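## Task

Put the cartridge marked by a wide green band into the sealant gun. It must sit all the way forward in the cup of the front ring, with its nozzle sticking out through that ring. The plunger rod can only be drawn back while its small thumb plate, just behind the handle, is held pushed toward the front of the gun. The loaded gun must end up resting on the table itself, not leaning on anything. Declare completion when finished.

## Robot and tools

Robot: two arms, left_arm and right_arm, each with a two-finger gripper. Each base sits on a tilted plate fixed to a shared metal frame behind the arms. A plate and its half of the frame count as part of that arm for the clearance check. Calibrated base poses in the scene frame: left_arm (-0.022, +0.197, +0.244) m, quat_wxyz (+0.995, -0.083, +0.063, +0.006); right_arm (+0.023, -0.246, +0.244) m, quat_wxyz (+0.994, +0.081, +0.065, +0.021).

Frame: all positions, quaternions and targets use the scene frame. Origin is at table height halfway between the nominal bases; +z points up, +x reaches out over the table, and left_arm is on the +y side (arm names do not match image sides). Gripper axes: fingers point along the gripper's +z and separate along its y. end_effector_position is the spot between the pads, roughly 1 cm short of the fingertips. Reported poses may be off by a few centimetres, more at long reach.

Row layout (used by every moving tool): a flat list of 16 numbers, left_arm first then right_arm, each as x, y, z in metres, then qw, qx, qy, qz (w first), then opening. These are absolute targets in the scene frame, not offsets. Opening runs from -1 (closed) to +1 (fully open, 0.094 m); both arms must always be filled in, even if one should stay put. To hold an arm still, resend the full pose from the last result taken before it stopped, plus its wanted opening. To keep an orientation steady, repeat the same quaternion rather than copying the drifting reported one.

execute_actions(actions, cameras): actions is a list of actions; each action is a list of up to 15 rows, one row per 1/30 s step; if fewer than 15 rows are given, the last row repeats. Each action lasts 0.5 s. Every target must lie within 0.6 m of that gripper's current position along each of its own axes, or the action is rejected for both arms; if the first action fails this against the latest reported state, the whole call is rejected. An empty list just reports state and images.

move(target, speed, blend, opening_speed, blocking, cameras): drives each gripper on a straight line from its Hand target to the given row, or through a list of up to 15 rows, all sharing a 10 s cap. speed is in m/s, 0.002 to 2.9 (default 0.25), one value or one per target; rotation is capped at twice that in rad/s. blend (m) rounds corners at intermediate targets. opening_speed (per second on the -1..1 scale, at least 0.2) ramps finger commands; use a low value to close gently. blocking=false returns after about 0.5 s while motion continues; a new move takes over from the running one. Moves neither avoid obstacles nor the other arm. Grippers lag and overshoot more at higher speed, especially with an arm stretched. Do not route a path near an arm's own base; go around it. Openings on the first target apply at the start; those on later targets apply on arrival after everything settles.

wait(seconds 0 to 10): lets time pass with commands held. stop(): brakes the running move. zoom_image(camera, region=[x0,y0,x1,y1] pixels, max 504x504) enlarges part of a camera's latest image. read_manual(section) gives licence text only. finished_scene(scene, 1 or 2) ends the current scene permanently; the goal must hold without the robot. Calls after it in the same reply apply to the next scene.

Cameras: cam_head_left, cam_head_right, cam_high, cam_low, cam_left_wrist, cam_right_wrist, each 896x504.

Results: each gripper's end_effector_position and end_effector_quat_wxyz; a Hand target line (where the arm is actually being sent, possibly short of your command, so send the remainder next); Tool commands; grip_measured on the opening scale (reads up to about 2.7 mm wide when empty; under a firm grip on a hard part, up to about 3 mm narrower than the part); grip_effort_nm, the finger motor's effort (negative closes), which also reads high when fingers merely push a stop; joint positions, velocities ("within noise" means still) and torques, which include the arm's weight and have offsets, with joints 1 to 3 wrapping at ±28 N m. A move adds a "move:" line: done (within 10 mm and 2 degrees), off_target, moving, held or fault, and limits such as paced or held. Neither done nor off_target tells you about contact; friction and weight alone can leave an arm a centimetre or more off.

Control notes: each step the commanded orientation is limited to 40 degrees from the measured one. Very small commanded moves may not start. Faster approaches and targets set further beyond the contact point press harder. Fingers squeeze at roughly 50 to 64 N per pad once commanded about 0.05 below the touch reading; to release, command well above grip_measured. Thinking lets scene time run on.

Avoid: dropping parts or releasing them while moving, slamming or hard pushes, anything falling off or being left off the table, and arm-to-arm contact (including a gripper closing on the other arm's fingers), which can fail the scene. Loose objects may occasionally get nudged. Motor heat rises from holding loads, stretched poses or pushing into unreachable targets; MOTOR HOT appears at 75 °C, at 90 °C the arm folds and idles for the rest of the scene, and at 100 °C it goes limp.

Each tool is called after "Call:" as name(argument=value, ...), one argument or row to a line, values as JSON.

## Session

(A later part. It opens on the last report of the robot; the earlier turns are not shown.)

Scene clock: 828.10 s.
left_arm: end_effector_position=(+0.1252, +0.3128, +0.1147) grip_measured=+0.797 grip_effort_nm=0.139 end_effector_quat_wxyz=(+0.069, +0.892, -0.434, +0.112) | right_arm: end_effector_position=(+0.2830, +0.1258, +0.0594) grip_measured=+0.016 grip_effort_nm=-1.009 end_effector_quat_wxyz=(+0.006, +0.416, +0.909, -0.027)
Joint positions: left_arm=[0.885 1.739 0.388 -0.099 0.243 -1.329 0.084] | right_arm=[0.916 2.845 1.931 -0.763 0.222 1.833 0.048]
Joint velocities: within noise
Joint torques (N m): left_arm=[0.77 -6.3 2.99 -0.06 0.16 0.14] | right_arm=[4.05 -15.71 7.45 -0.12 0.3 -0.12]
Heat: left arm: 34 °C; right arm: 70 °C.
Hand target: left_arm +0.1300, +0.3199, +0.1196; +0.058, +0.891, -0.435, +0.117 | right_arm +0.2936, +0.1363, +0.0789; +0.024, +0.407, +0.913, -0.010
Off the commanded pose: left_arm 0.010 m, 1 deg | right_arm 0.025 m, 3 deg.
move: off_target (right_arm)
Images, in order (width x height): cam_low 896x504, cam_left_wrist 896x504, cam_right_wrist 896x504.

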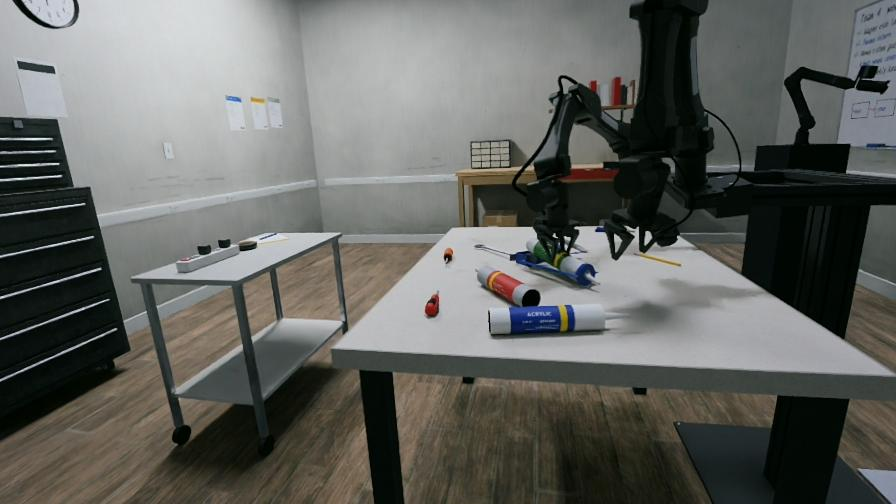

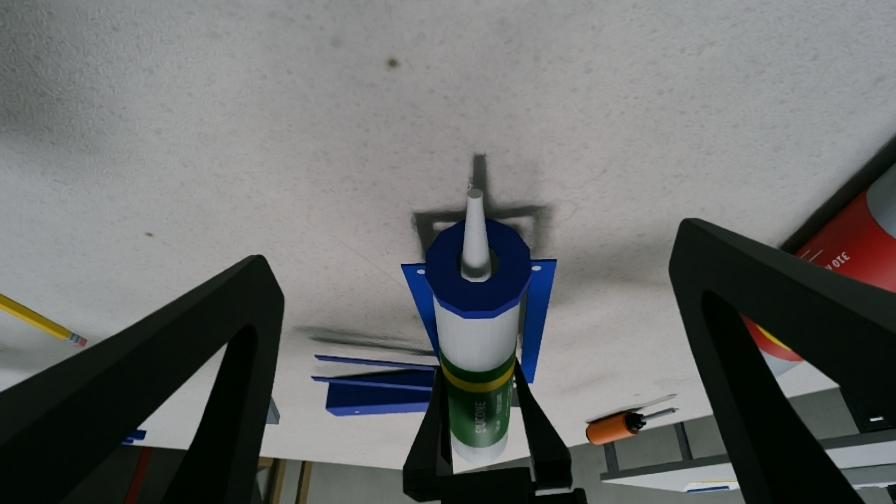

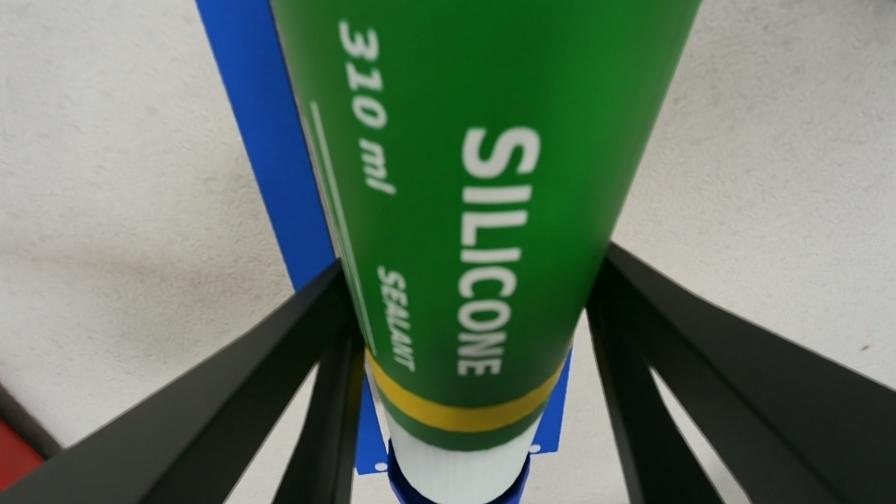

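Call:
move(
  target=[
    [0.13,0.32,0.12,0.0585,0.8905,-0.4355,0.117,0.8,0.2985,0.1395,0.074,0.0239,0.3904,0.9203,-0.0101,-0.03],
  ],
  speed=[0.06],
  cameras=["cam_left_wrist","cam_right_wrist","cam_low"],
)

Call:
zoom_image(
  camera="cam_left_wrist",
  region=[380, 170, 600, 490],
)

Scene clock: 833.53 s.
left_arm: end_effector_position=(+0.1252, +0.3128, +0.1147) grip_measured=+0.797 grip_effort_nm=0.144 end_effector_quat_wxyz=(+0.069, +0.892, -0.434, +0.112) | right_arm: end_effector_position=(+0.2905, +0.1333, +0.0655) grip_measured=+0.016 grip_effort_nm=-1.009 end_effector_quat_wxyz=(+0.009, +0.392, +0.920, -0.016)
Joint positions: left_arm=[0.885 1.739 0.388 -0.099 0.243 -1.329 0.084] | right_arm=[0.916 2.845 1.961 -0.77 0.226 1.776 0.048]
Joint velocities: within noise
Joint torques (N m): left_arm=[0.62 -6.12 3.07 -0.04 0.16 0.12] | right_arm=[3.43 -13.38 8.46 -0.04 0.25 0.06]
Heat: left arm: 34 °C; right arm: 71 °C.
Hand target: left_arm +0.1300, +0.3199, +0.1196; +0.058, +0.891, -0.435, +0.117 | right_arm +0.2983, +0.1393, +0.0741; +0.024, +0.390, +0.920, -0.009
Off the commanded pose: left_arm 0.010 m, 1 deg | right_arm 0.013 m, 2 deg.
move: off_target (right_arm)
Images, in order (width x height): cam_low 896x504, cam_left_wrist 896x504, cam_right_wrist 896x504.

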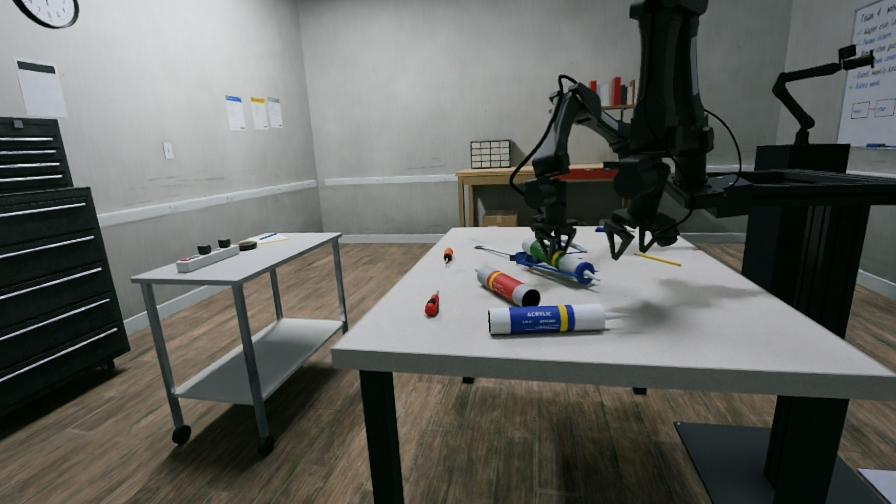

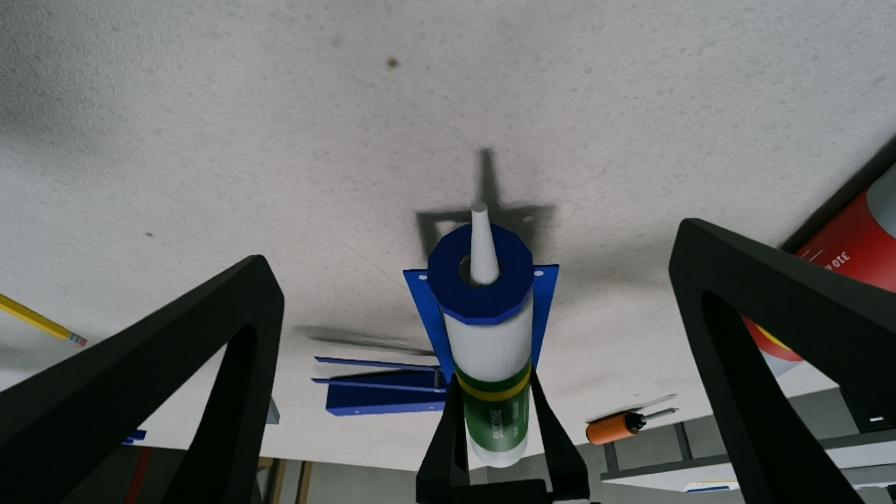

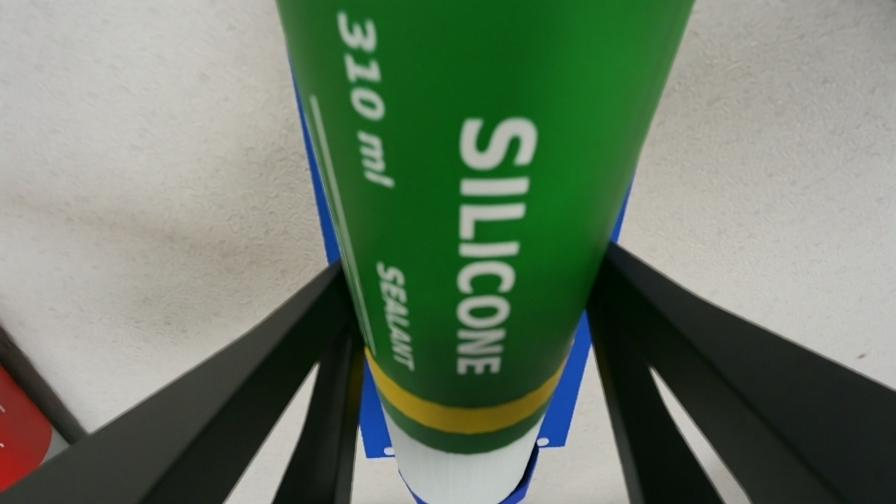

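Scaled by 1.575 from the camera's 896x504 image, which has a finer 1280x720 frame.

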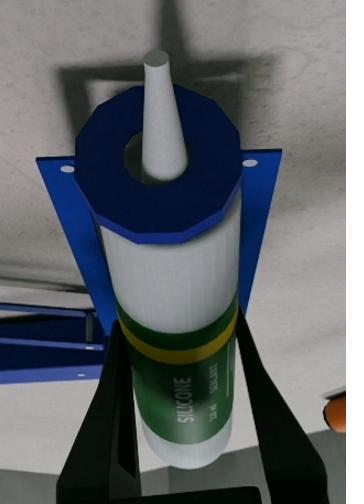

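Call:
move(
  target=[
    [0.13,0.32,0.12,0.0585,0.8905,-0.4355,0.117,0.8,0.2975,0.139,0.056,0.008,0.3906,0.9206,-0.0034,-0.03],
  ],
  speed=[0.06],
  cameras=["cam_left_wrist","cam_right_wrist","cam_low"],
)

Call:
zoom_image(
  camera="cam_low",
  region=[500, 210, 620, 300],
)

Scene clock: 837.37 s.
left_arm: end_effector_position=(+0.1252, +0.3128, +0.1147) grip_measured=+0.797 grip_effort_nm=0.139 end_effector_quat_wxyz=(+0.069, +0.892, -0.434, +0.112) | right_arm: end_effector_position=(+0.2879, +0.1330, +0.0578) grip_measured=+0.016 grip_effort_nm=-1.009 end_effector_quat_wxyz=(+0.005, +0.386, +0.922, -0.017)
Joint positions: left_arm=[0.885 1.739 0.388 -0.099 0.243 -1.329 0.084] | right_arm=[0.914 2.861 1.961 -0.756 0.219 1.76 0.048]
Joint velocities: within noise
Joint torques (N m): left_arm=[0.69 -6.15 3.02 -0.06 0.2 0.16] | right_arm=[2.02 -12.19 7.54 0.34 0.01 -0.07]
Heat: left arm: 33 °C; right arm: 71 °C.
Hand target: left_arm +0.1300, +0.3199, +0.1196; +0.058, +0.891, -0.435, +0.117 | right_arm +0.2974, +0.1387, +0.0564; +0.008, +0.391, +0.921, -0.003
Off the commanded pose: left_arm 0.010 m, 1 deg | right_arm 0.011 m, 2 deg.
move: off_target (right_arm)
Images, in order (width x height): cam_low 896x504, cam_left_wrist 896x504, cam_right_wrist 896x504.

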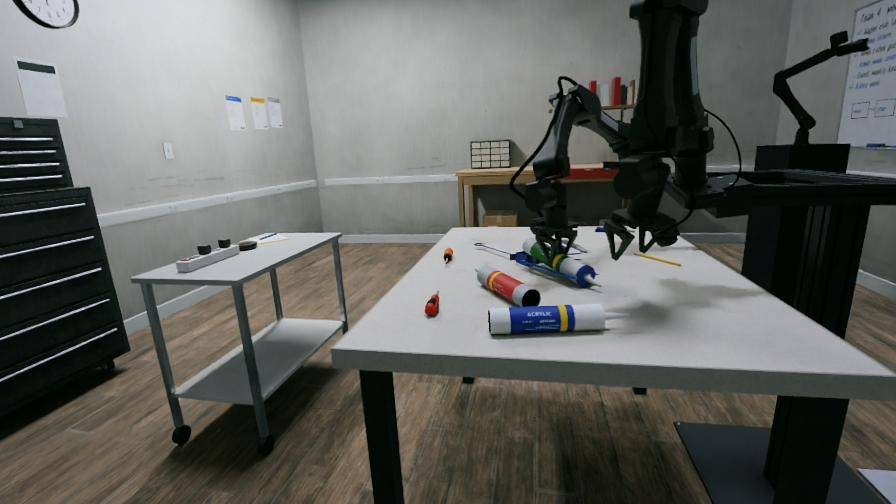

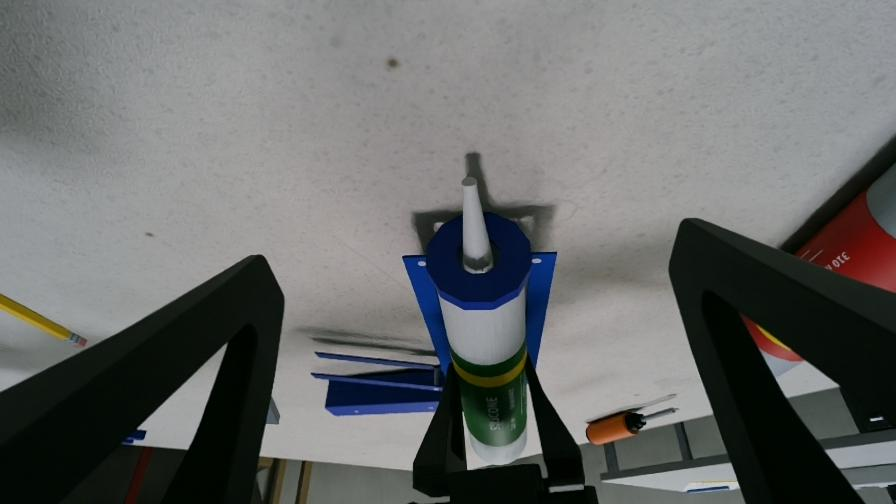

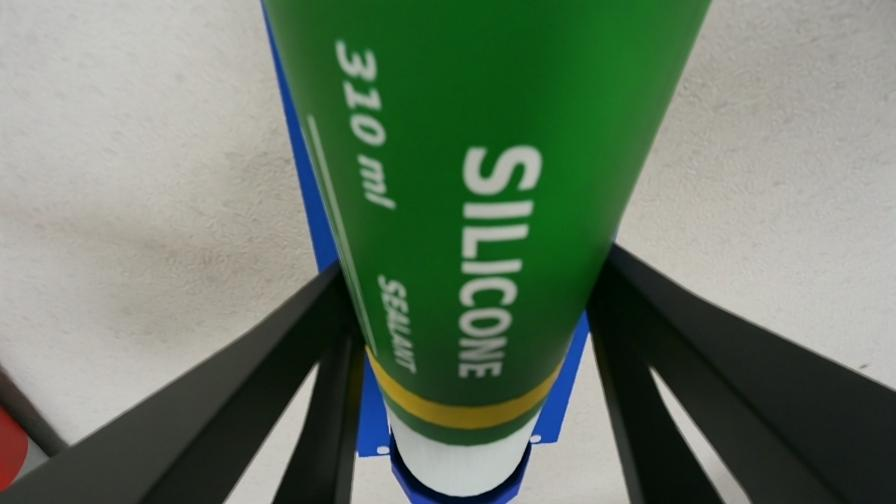

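Scaled by 4.200 from the camera's 896x504 image, which has a finer 1280x720 frame.

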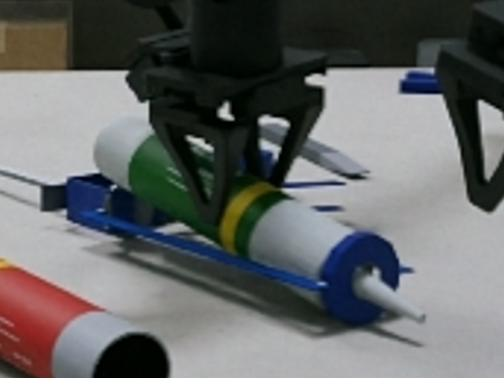

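Call:
move(
  target=[
    [0.13,0.32,0.12,0.0585,0.8905,-0.4355,0.117,0.8,0.2965,0.140,0.056,0.008,0.3906,0.9206,-0.0034,0.1],
  ],
  speed=[0.06],
  opening_speed=0.2,
  cameras=["cam_left_wrist","cam_right_wrist","cam_low","cam_high"],
)

Call:
zoom_image(
  camera="cam_low",
  region=[500, 210, 620, 300],
)

Call:
zoom_image(
  camera="cam_high",
  region=[400, 300, 560, 460],
)

Scene clock: 844.47 s.
left_arm: end_effector_position=(+0.1252, +0.3128, +0.1147) grip_measured=+0.797 grip_effort_nm=0.144 end_effector_quat_wxyz=(+0.069, +0.891, -0.434, +0.112) | right_arm: end_effector_position=(+0.2876, +0.1331, +0.0572) grip_measured=+0.098 grip_effort_nm=0.134 end_effector_quat_wxyz=(+0.005, +0.385, +0.923, -0.017)
Joint positions: left_arm=[0.885 1.739 0.388 -0.099 0.243 -1.329 0.084] | right_arm=[0.914 2.863 1.961 -0.755 0.218 1.759 0.052]
Joint velocities: within noise
Joint torques (N m): left_arm=[0.84 -6.12 3.02 -0.05 0.19 0.15] | right_arm=[2.28 -12.16 7.87 0.31 0.03 -0.02]
Heat: left arm: 33 °C; right arm: 69 °C.
Hand target: left_arm +0.1300, +0.3199, +0.1196; +0.058, +0.891, -0.436, +0.117 | right_arm +0.2963, +0.1398, +0.0563; +0.008, +0.391, +0.921, -0.003
Off the commanded pose: left_arm 0.010 m, 1 deg | right_arm 0.011 m, 2 deg.
move: off_target (right_arm)
Images, in order (width x height): cam_high 896x504, cam_low 896x504, cam_left_wrist 896x504, cam_right_wrist 896x504.

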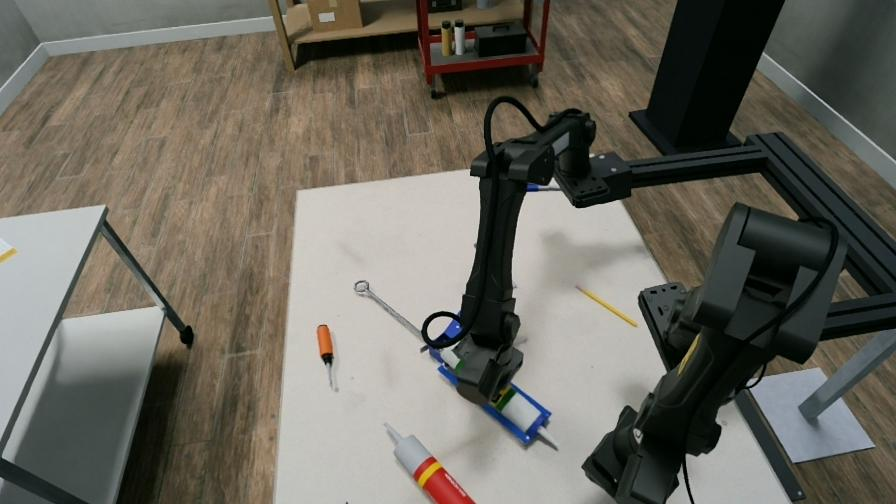

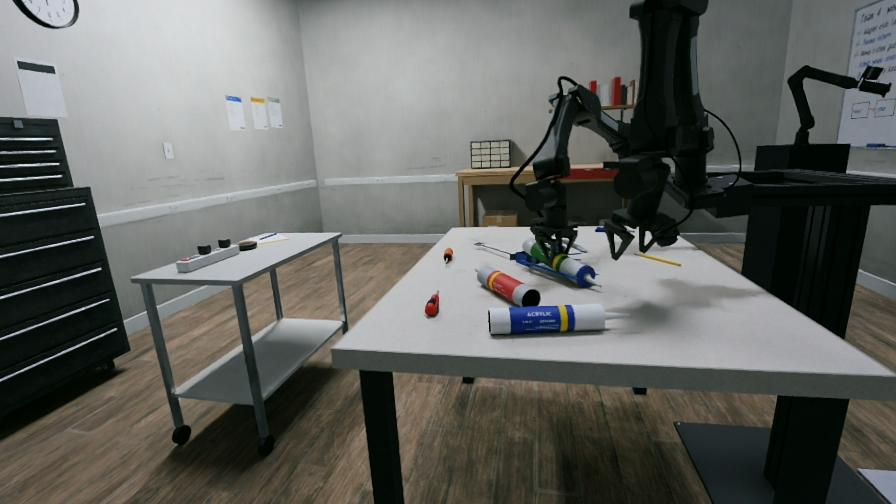

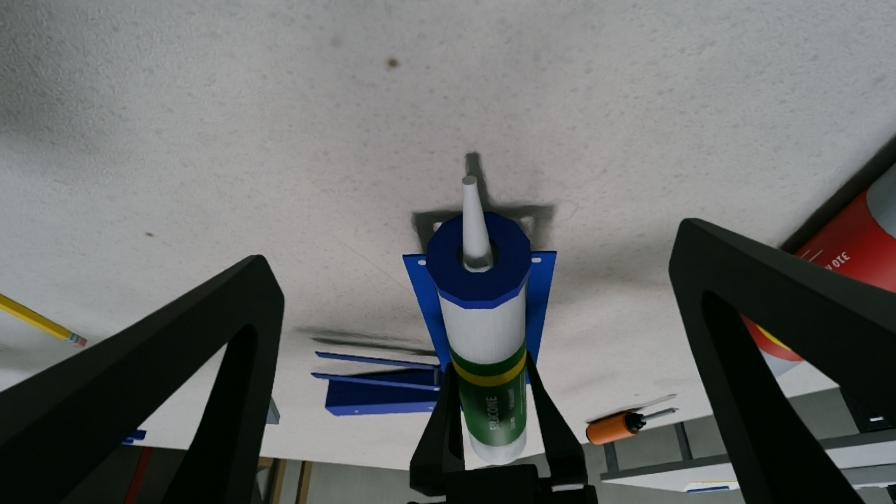

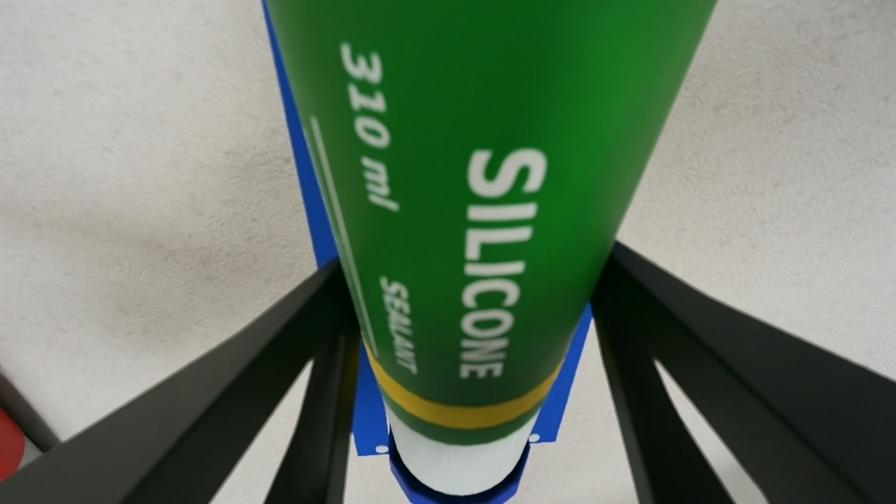

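Scaled by 4.200 from the camera's 896x504 image, which has a finer 1280x720 frame.

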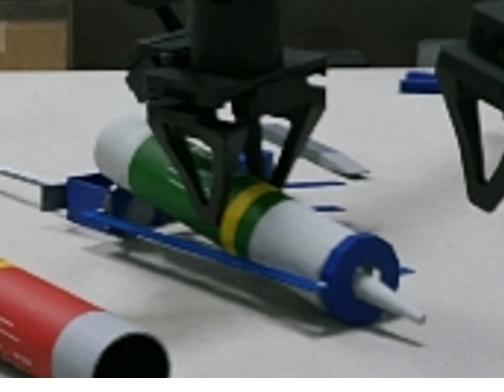

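Scaled by 3.150 from the camera's 896x504 image, which has a finer 1280x720 frame.

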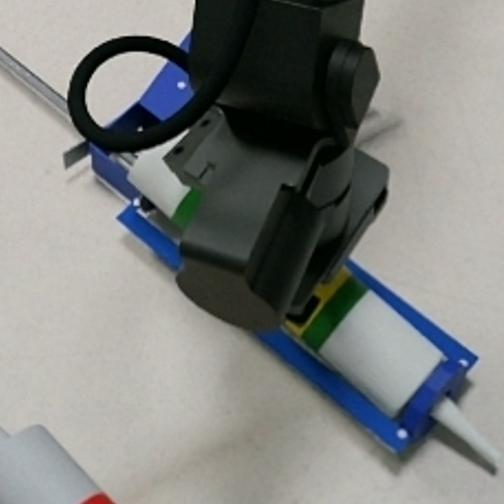

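Call:
zoom_image(
  camera="cam_right_wrist",
  region=[340, 380, 600, 504],
)

Call:
zoom_image(
  camera="cam_left_wrist",
  region=[400, 160, 560, 340],
)

Scaled by 1.938 from the camera's 896x504 image, which has a finer 1280x720 frame.

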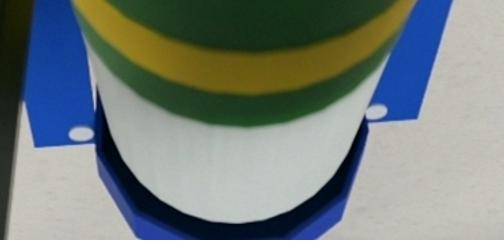

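Scaled by 2.800 from the camera's 896x504 image, which has a finer 1280x720 frame.

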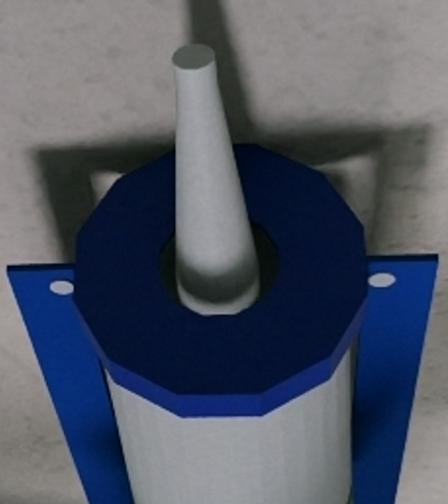

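Call:
move(
  target=[
    [0.13,0.32,0.12,0.0585,0.8905,-0.4355,0.117,0.8,0.2965,0.140,0.057,0.008,0.3906,0.9206,-0.0034,-0.03],
    [0.13,0.32,0.12,0.0585,0.8905,-0.4355,0.117,0.8,0.2905,0.151,0.062,0.008,0.3906,0.9206,-0.0034,-0.03],
  ],
  speed=[0.06,0.06],
  cameras=["cam_left_wrist","cam_right_wrist","cam_low","cam_high"],
)

Call:
zoom_image(
  camera="cam_low",
  region=[500, 210, 620, 300],
)

Call:
zoom_image(
  camera="cam_high",
  region=[400, 300, 560, 460],
)

Scene clock: 858.97 s.
left_arm: end_effector_position=(+0.1252, +0.3128, +0.1147) grip_measured=+0.797 grip_effort_nm=0.144 end_effector_quat_wxyz=(+0.069, +0.891, -0.434, +0.112) | right_arm: end_effector_position=(+0.2939, +0.1420, +0.0575) grip_measured=+0.014 grip_effort_nm=-1.009 end_effector_quat_wxyz=(+0.007, +0.391, +0.920, -0.006)
Joint positions: left_arm=[0.885 1.739 0.388 -0.099 0.243 -1.329 0.084] | right_arm=[0.914 2.883 2.008 -0.759 0.218 1.768 0.048]
Joint velocities: within noise
Joint torques (N m): left_arm=[0.77 -6.08 2.96 -0.08 0.18 0.11] | right_arm=[4.62 -12.83 8.18 -0.01 0 0.17]
Heat: left arm: 33 °C; right arm: 67 °C.
Hand target: left_arm +0.1300, +0.3199, +0.1196; +0.058, +0.891, -0.436, +0.117 | right_arm +0.2904, +0.1509, +0.0621; +0.008, +0.390, +0.921, -0.003
Off the commanded pose: left_arm 0.010 m, 1 deg | right_arm 0.011 m, 0 deg.
move: off_target (right_arm)
Images, in order (width x height): cam_high 896x504, cam_low 896x504, cam_left_wrist 896x504, cam_right_wrist 896x504.

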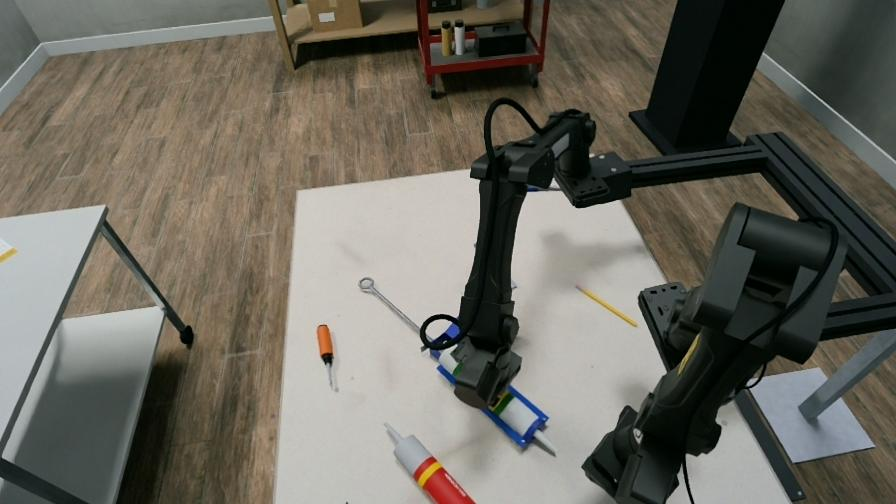

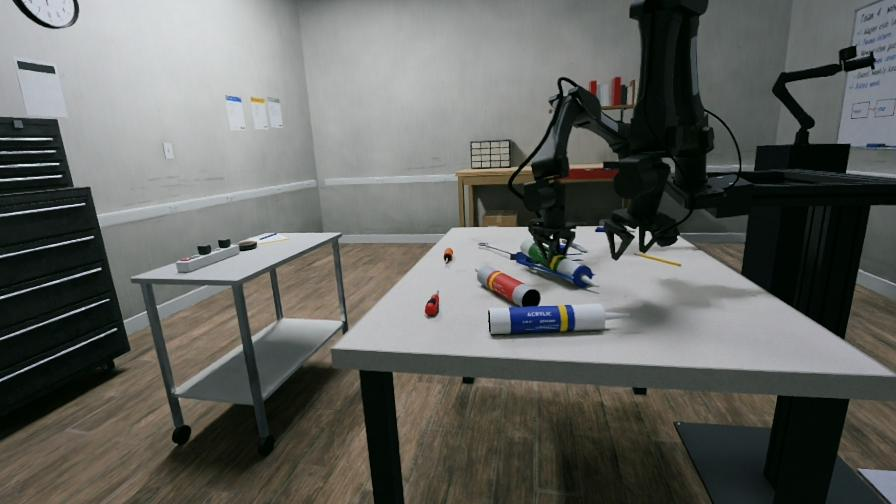

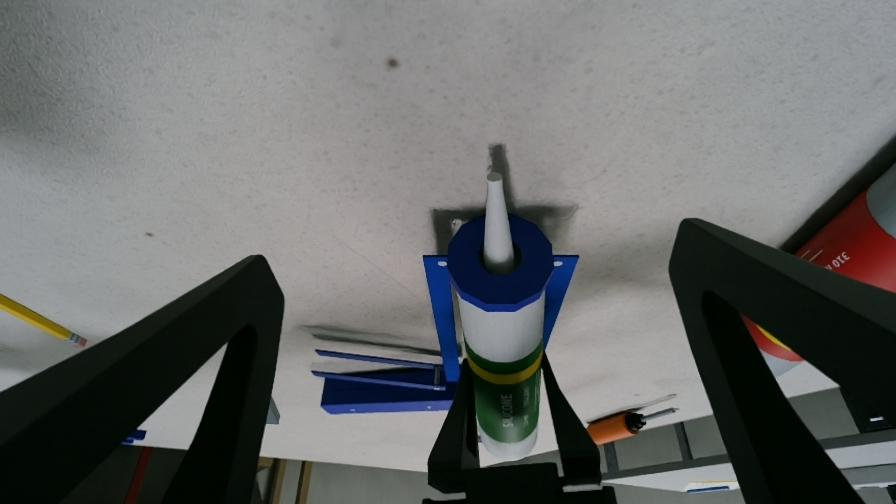

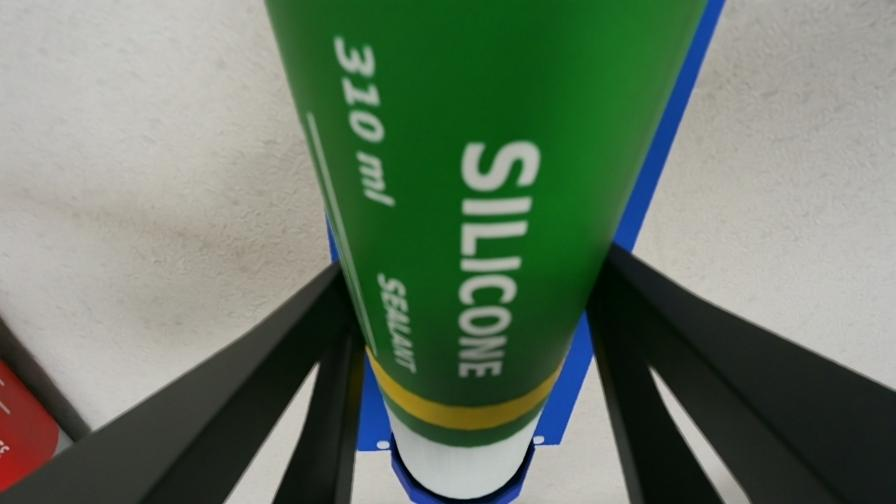

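Scaled by 4.200 from the camera's 896x504 image, which has a finer 1280x720 frame.

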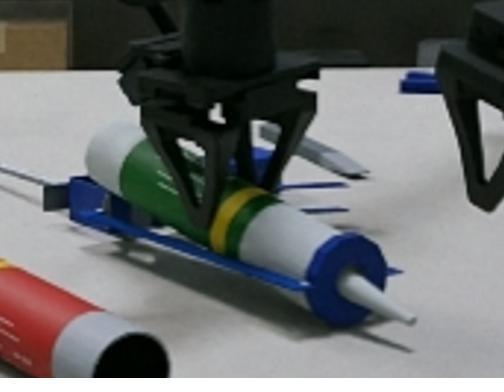

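Scaled by 3.150 from the camera's 896x504 image, which has a finer 1280x720 frame.

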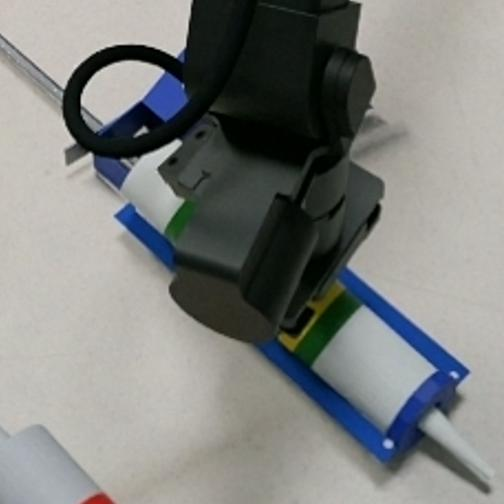

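Call:
move(
  target=[
    [0.13,0.32,0.12,0.0585,0.8905,-0.4355,0.117,0.8,0.2800,0.1505,0.066,0.008,0.3986,0.9171,-0.0034,-0.03],
  ],
  speed=[0.06],
  cameras=["cam_left_wrist","cam_right_wrist","cam_low","cam_high"],
)

Call:
zoom_image(
  camera="cam_low",
  region=[500, 210, 620, 300],
)

Call:
zoom_image(
  camera="cam_high",
  region=[400, 300, 560, 460],
)

Scene clock: 863.37 s.
left_arm: end_effector_position=(+0.1252, +0.3128, +0.1147) grip_measured=+0.797 grip_effort_nm=0.144 end_effector_quat_wxyz=(+0.069, +0.891, -0.434, +0.112) | right_arm: end_effector_position=(+0.2846, +0.1406, +0.0543) grip_measured=+0.014 grip_effort_nm=-1.004 end_effector_quat_wxyz=(+0.004, +0.404, +0.915, -0.012)
Joint positions: left_arm=[0.885 1.739 0.388 -0.099 0.243 -1.329 0.084] | right_arm=[0.925 2.883 1.987 -0.754 0.213 1.809 0.048]
Joint velocities: within noise
Joint torques (N m): left_arm=[0.79 -6.17 3.11 -0.07 0.16 0.17] | right_arm=[5.27 -15.04 5.38 0.11 0.04 0.11]
Heat: left arm: 33 °C; right arm: 68 °C.
Hand target: left_arm +0.1300, +0.3199, +0.1196; +0.058, +0.891, -0.436, +0.117 | right_arm +0.2800, +0.1504, +0.0659; +0.008, +0.399, +0.917, -0.003
Off the commanded pose: left_arm 0.010 m, 1 deg | right_arm 0.016 m, 1 deg.
move: off_target (right_arm)
Images, in order (width x height): cam_high 896x504, cam_low 896x504, cam_left_wrist 896x504, cam_right_wrist 896x504.

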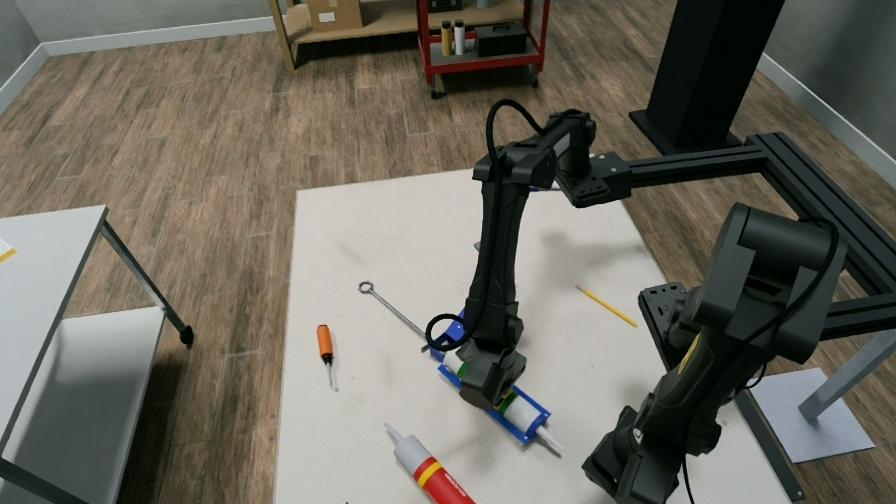

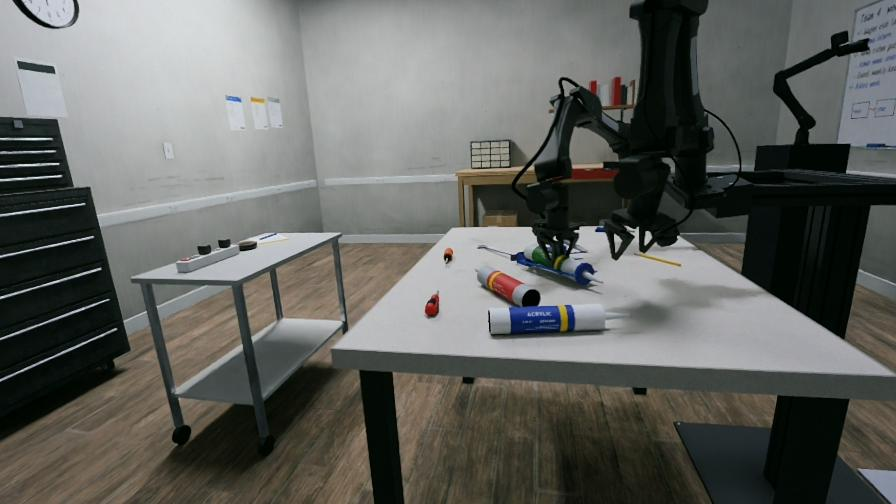

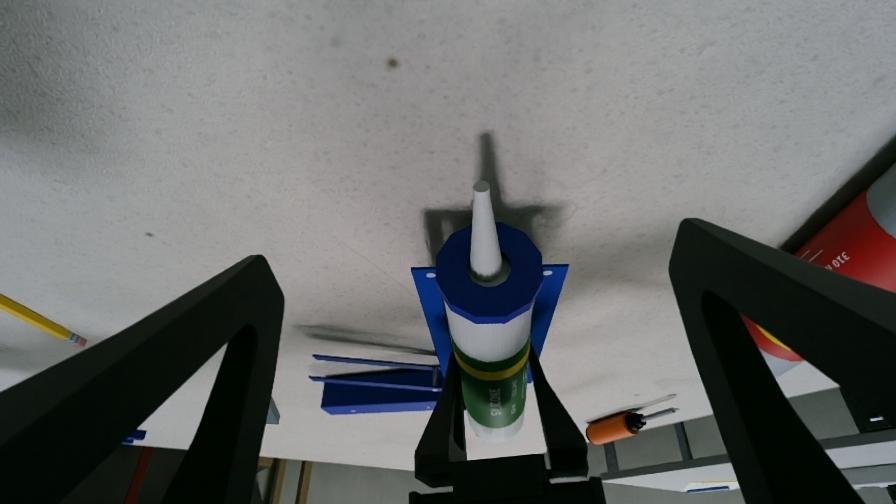

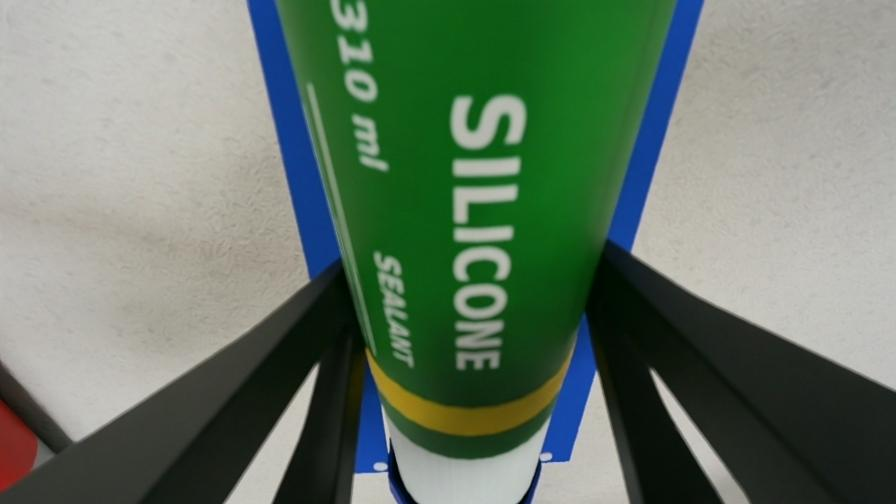

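Scaled by 4.200 from the camera's 896x504 image, which has a finer 1280x720 frame.

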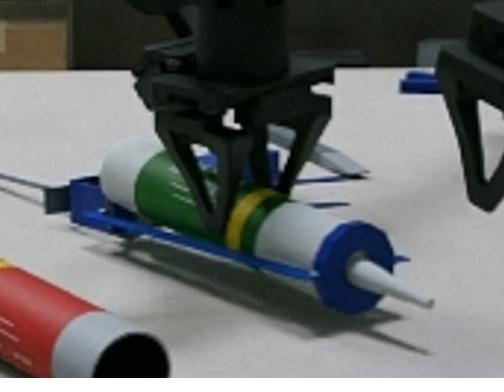

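Scaled by 3.150 from the camera's 896x504 image, which has a finer 1280x720 frame.

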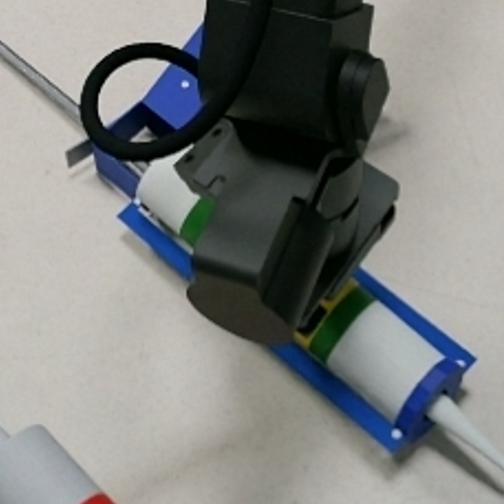

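Call:
move(
  target=[
    [0.13,0.32,0.12,0.0585,0.8905,-0.4355,0.117,0.8,0.2830,0.1490,0.052,0,0.3987,0.9171,0,-0.03],
    [0.13,0.32,0.12,0.0585,0.8905,-0.4355,0.117,0.8,0.2840,0.1480,0.047,0,0.3987,0.9171,0,0.1],
  ],
  speed=[0.05,0.05],
  cameras=["cam_left_wrist","cam_right_wrist","cam_low","cam_high"],
)

Call:
zoom_image(
  camera="cam_low",
  region=[500, 210, 620, 300],
)

Call:
zoom_image(
  camera="cam_high",
  region=[400, 300, 560, 460],
)

Scene clock: 868.87 s.
left_arm: end_effector_position=(+0.1252, +0.3128, +0.1147) grip_measured=+0.797 grip_effort_nm=0.139 end_effector_quat_wxyz=(+0.069, +0.891, -0.434, +0.112) | right_arm: end_effector_position=(+0.2821, +0.1438, +0.0456) grip_measured=+0.097 grip_effort_nm=0.173 end_effector_quat_wxyz=(-0.001, +0.399, +0.917, -0.006)
Joint positions: left_arm=[0.885 1.739 0.388 -0.099 0.243 -1.329 0.084] | right_arm=[0.925 2.902 1.987 -0.725 0.201 1.797 0.052]
Joint velocities: within noise
Joint torques (N m): left_arm=[0.66 -6.28 3.1 0 0.18 0.16] | right_arm=[3.07 -13.49 5.91 0.23 0.02 0]
Heat: left arm: 33 °C; right arm: 70 °C.
Hand target: left_arm +0.1300, +0.3199, +0.1196; +0.058, +0.891, -0.436, +0.117 | right_arm +0.2840, +0.1479, +0.0470; +0.000, +0.399, +0.917, +0.000
Off the commanded pose: left_arm 0.010 m, 1 deg | right_arm 0.005 m, 1 deg.
move: done
Images, in order (width x height): cam_high 896x504, cam_low 896x504, cam_left_wrist 896x504, cam_right_wrist 896x504.

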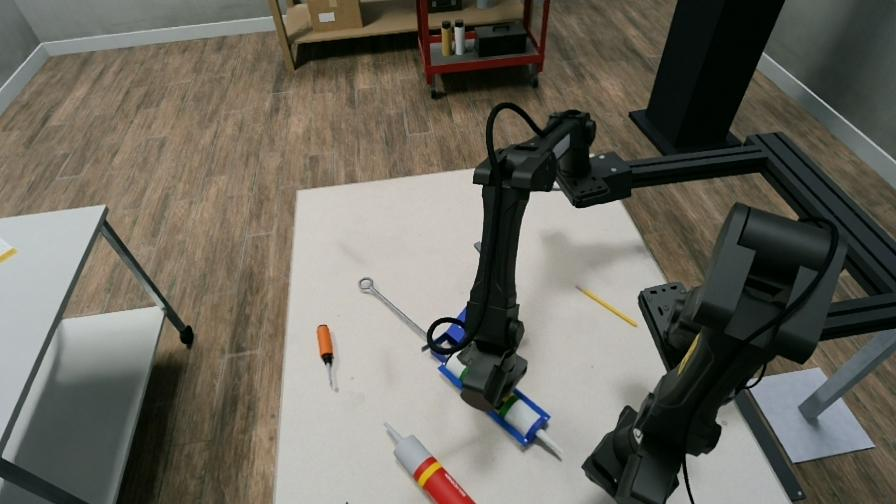

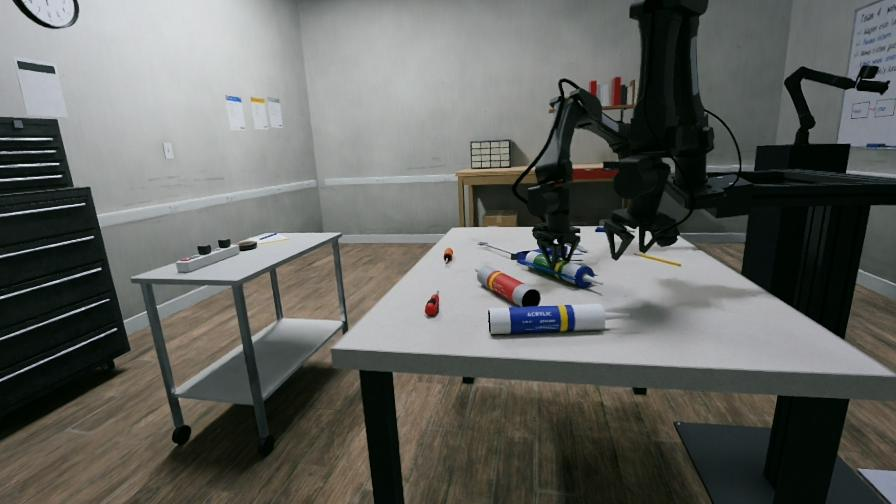

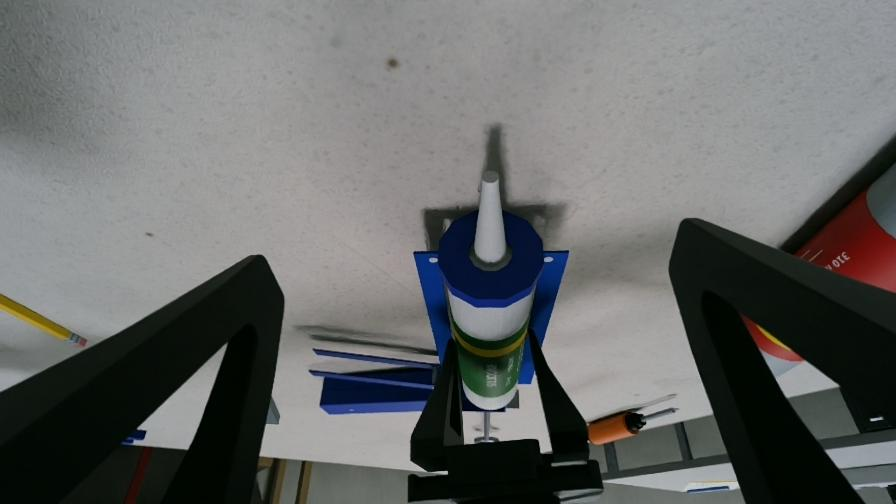

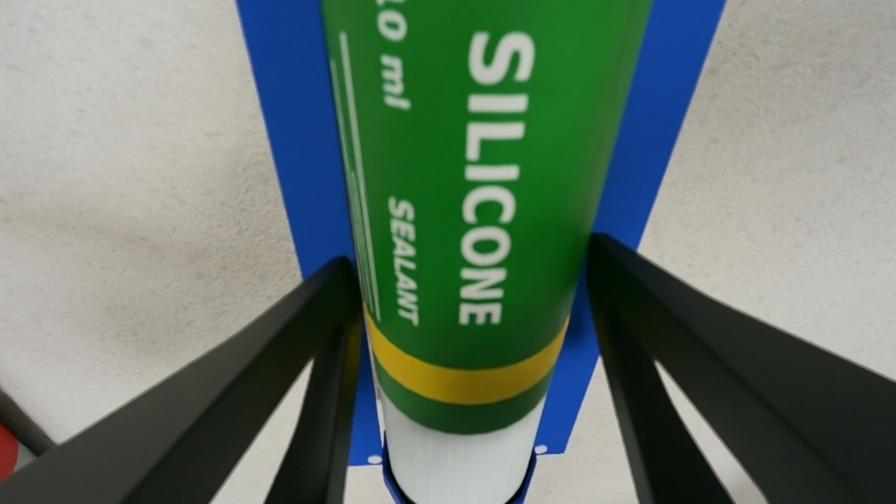

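Scaled by 4.200 from the camera's 896x504 image, which has a finer 1280x720 frame.

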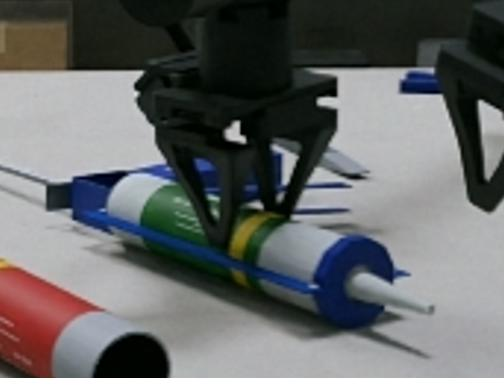

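Scaled by 3.150 from the camera's 896x504 image, which has a finer 1280x720 frame.

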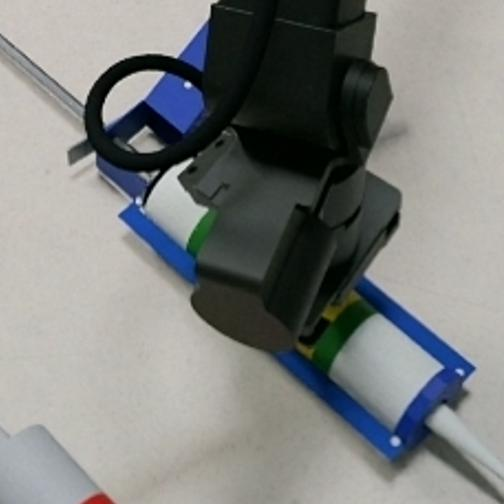

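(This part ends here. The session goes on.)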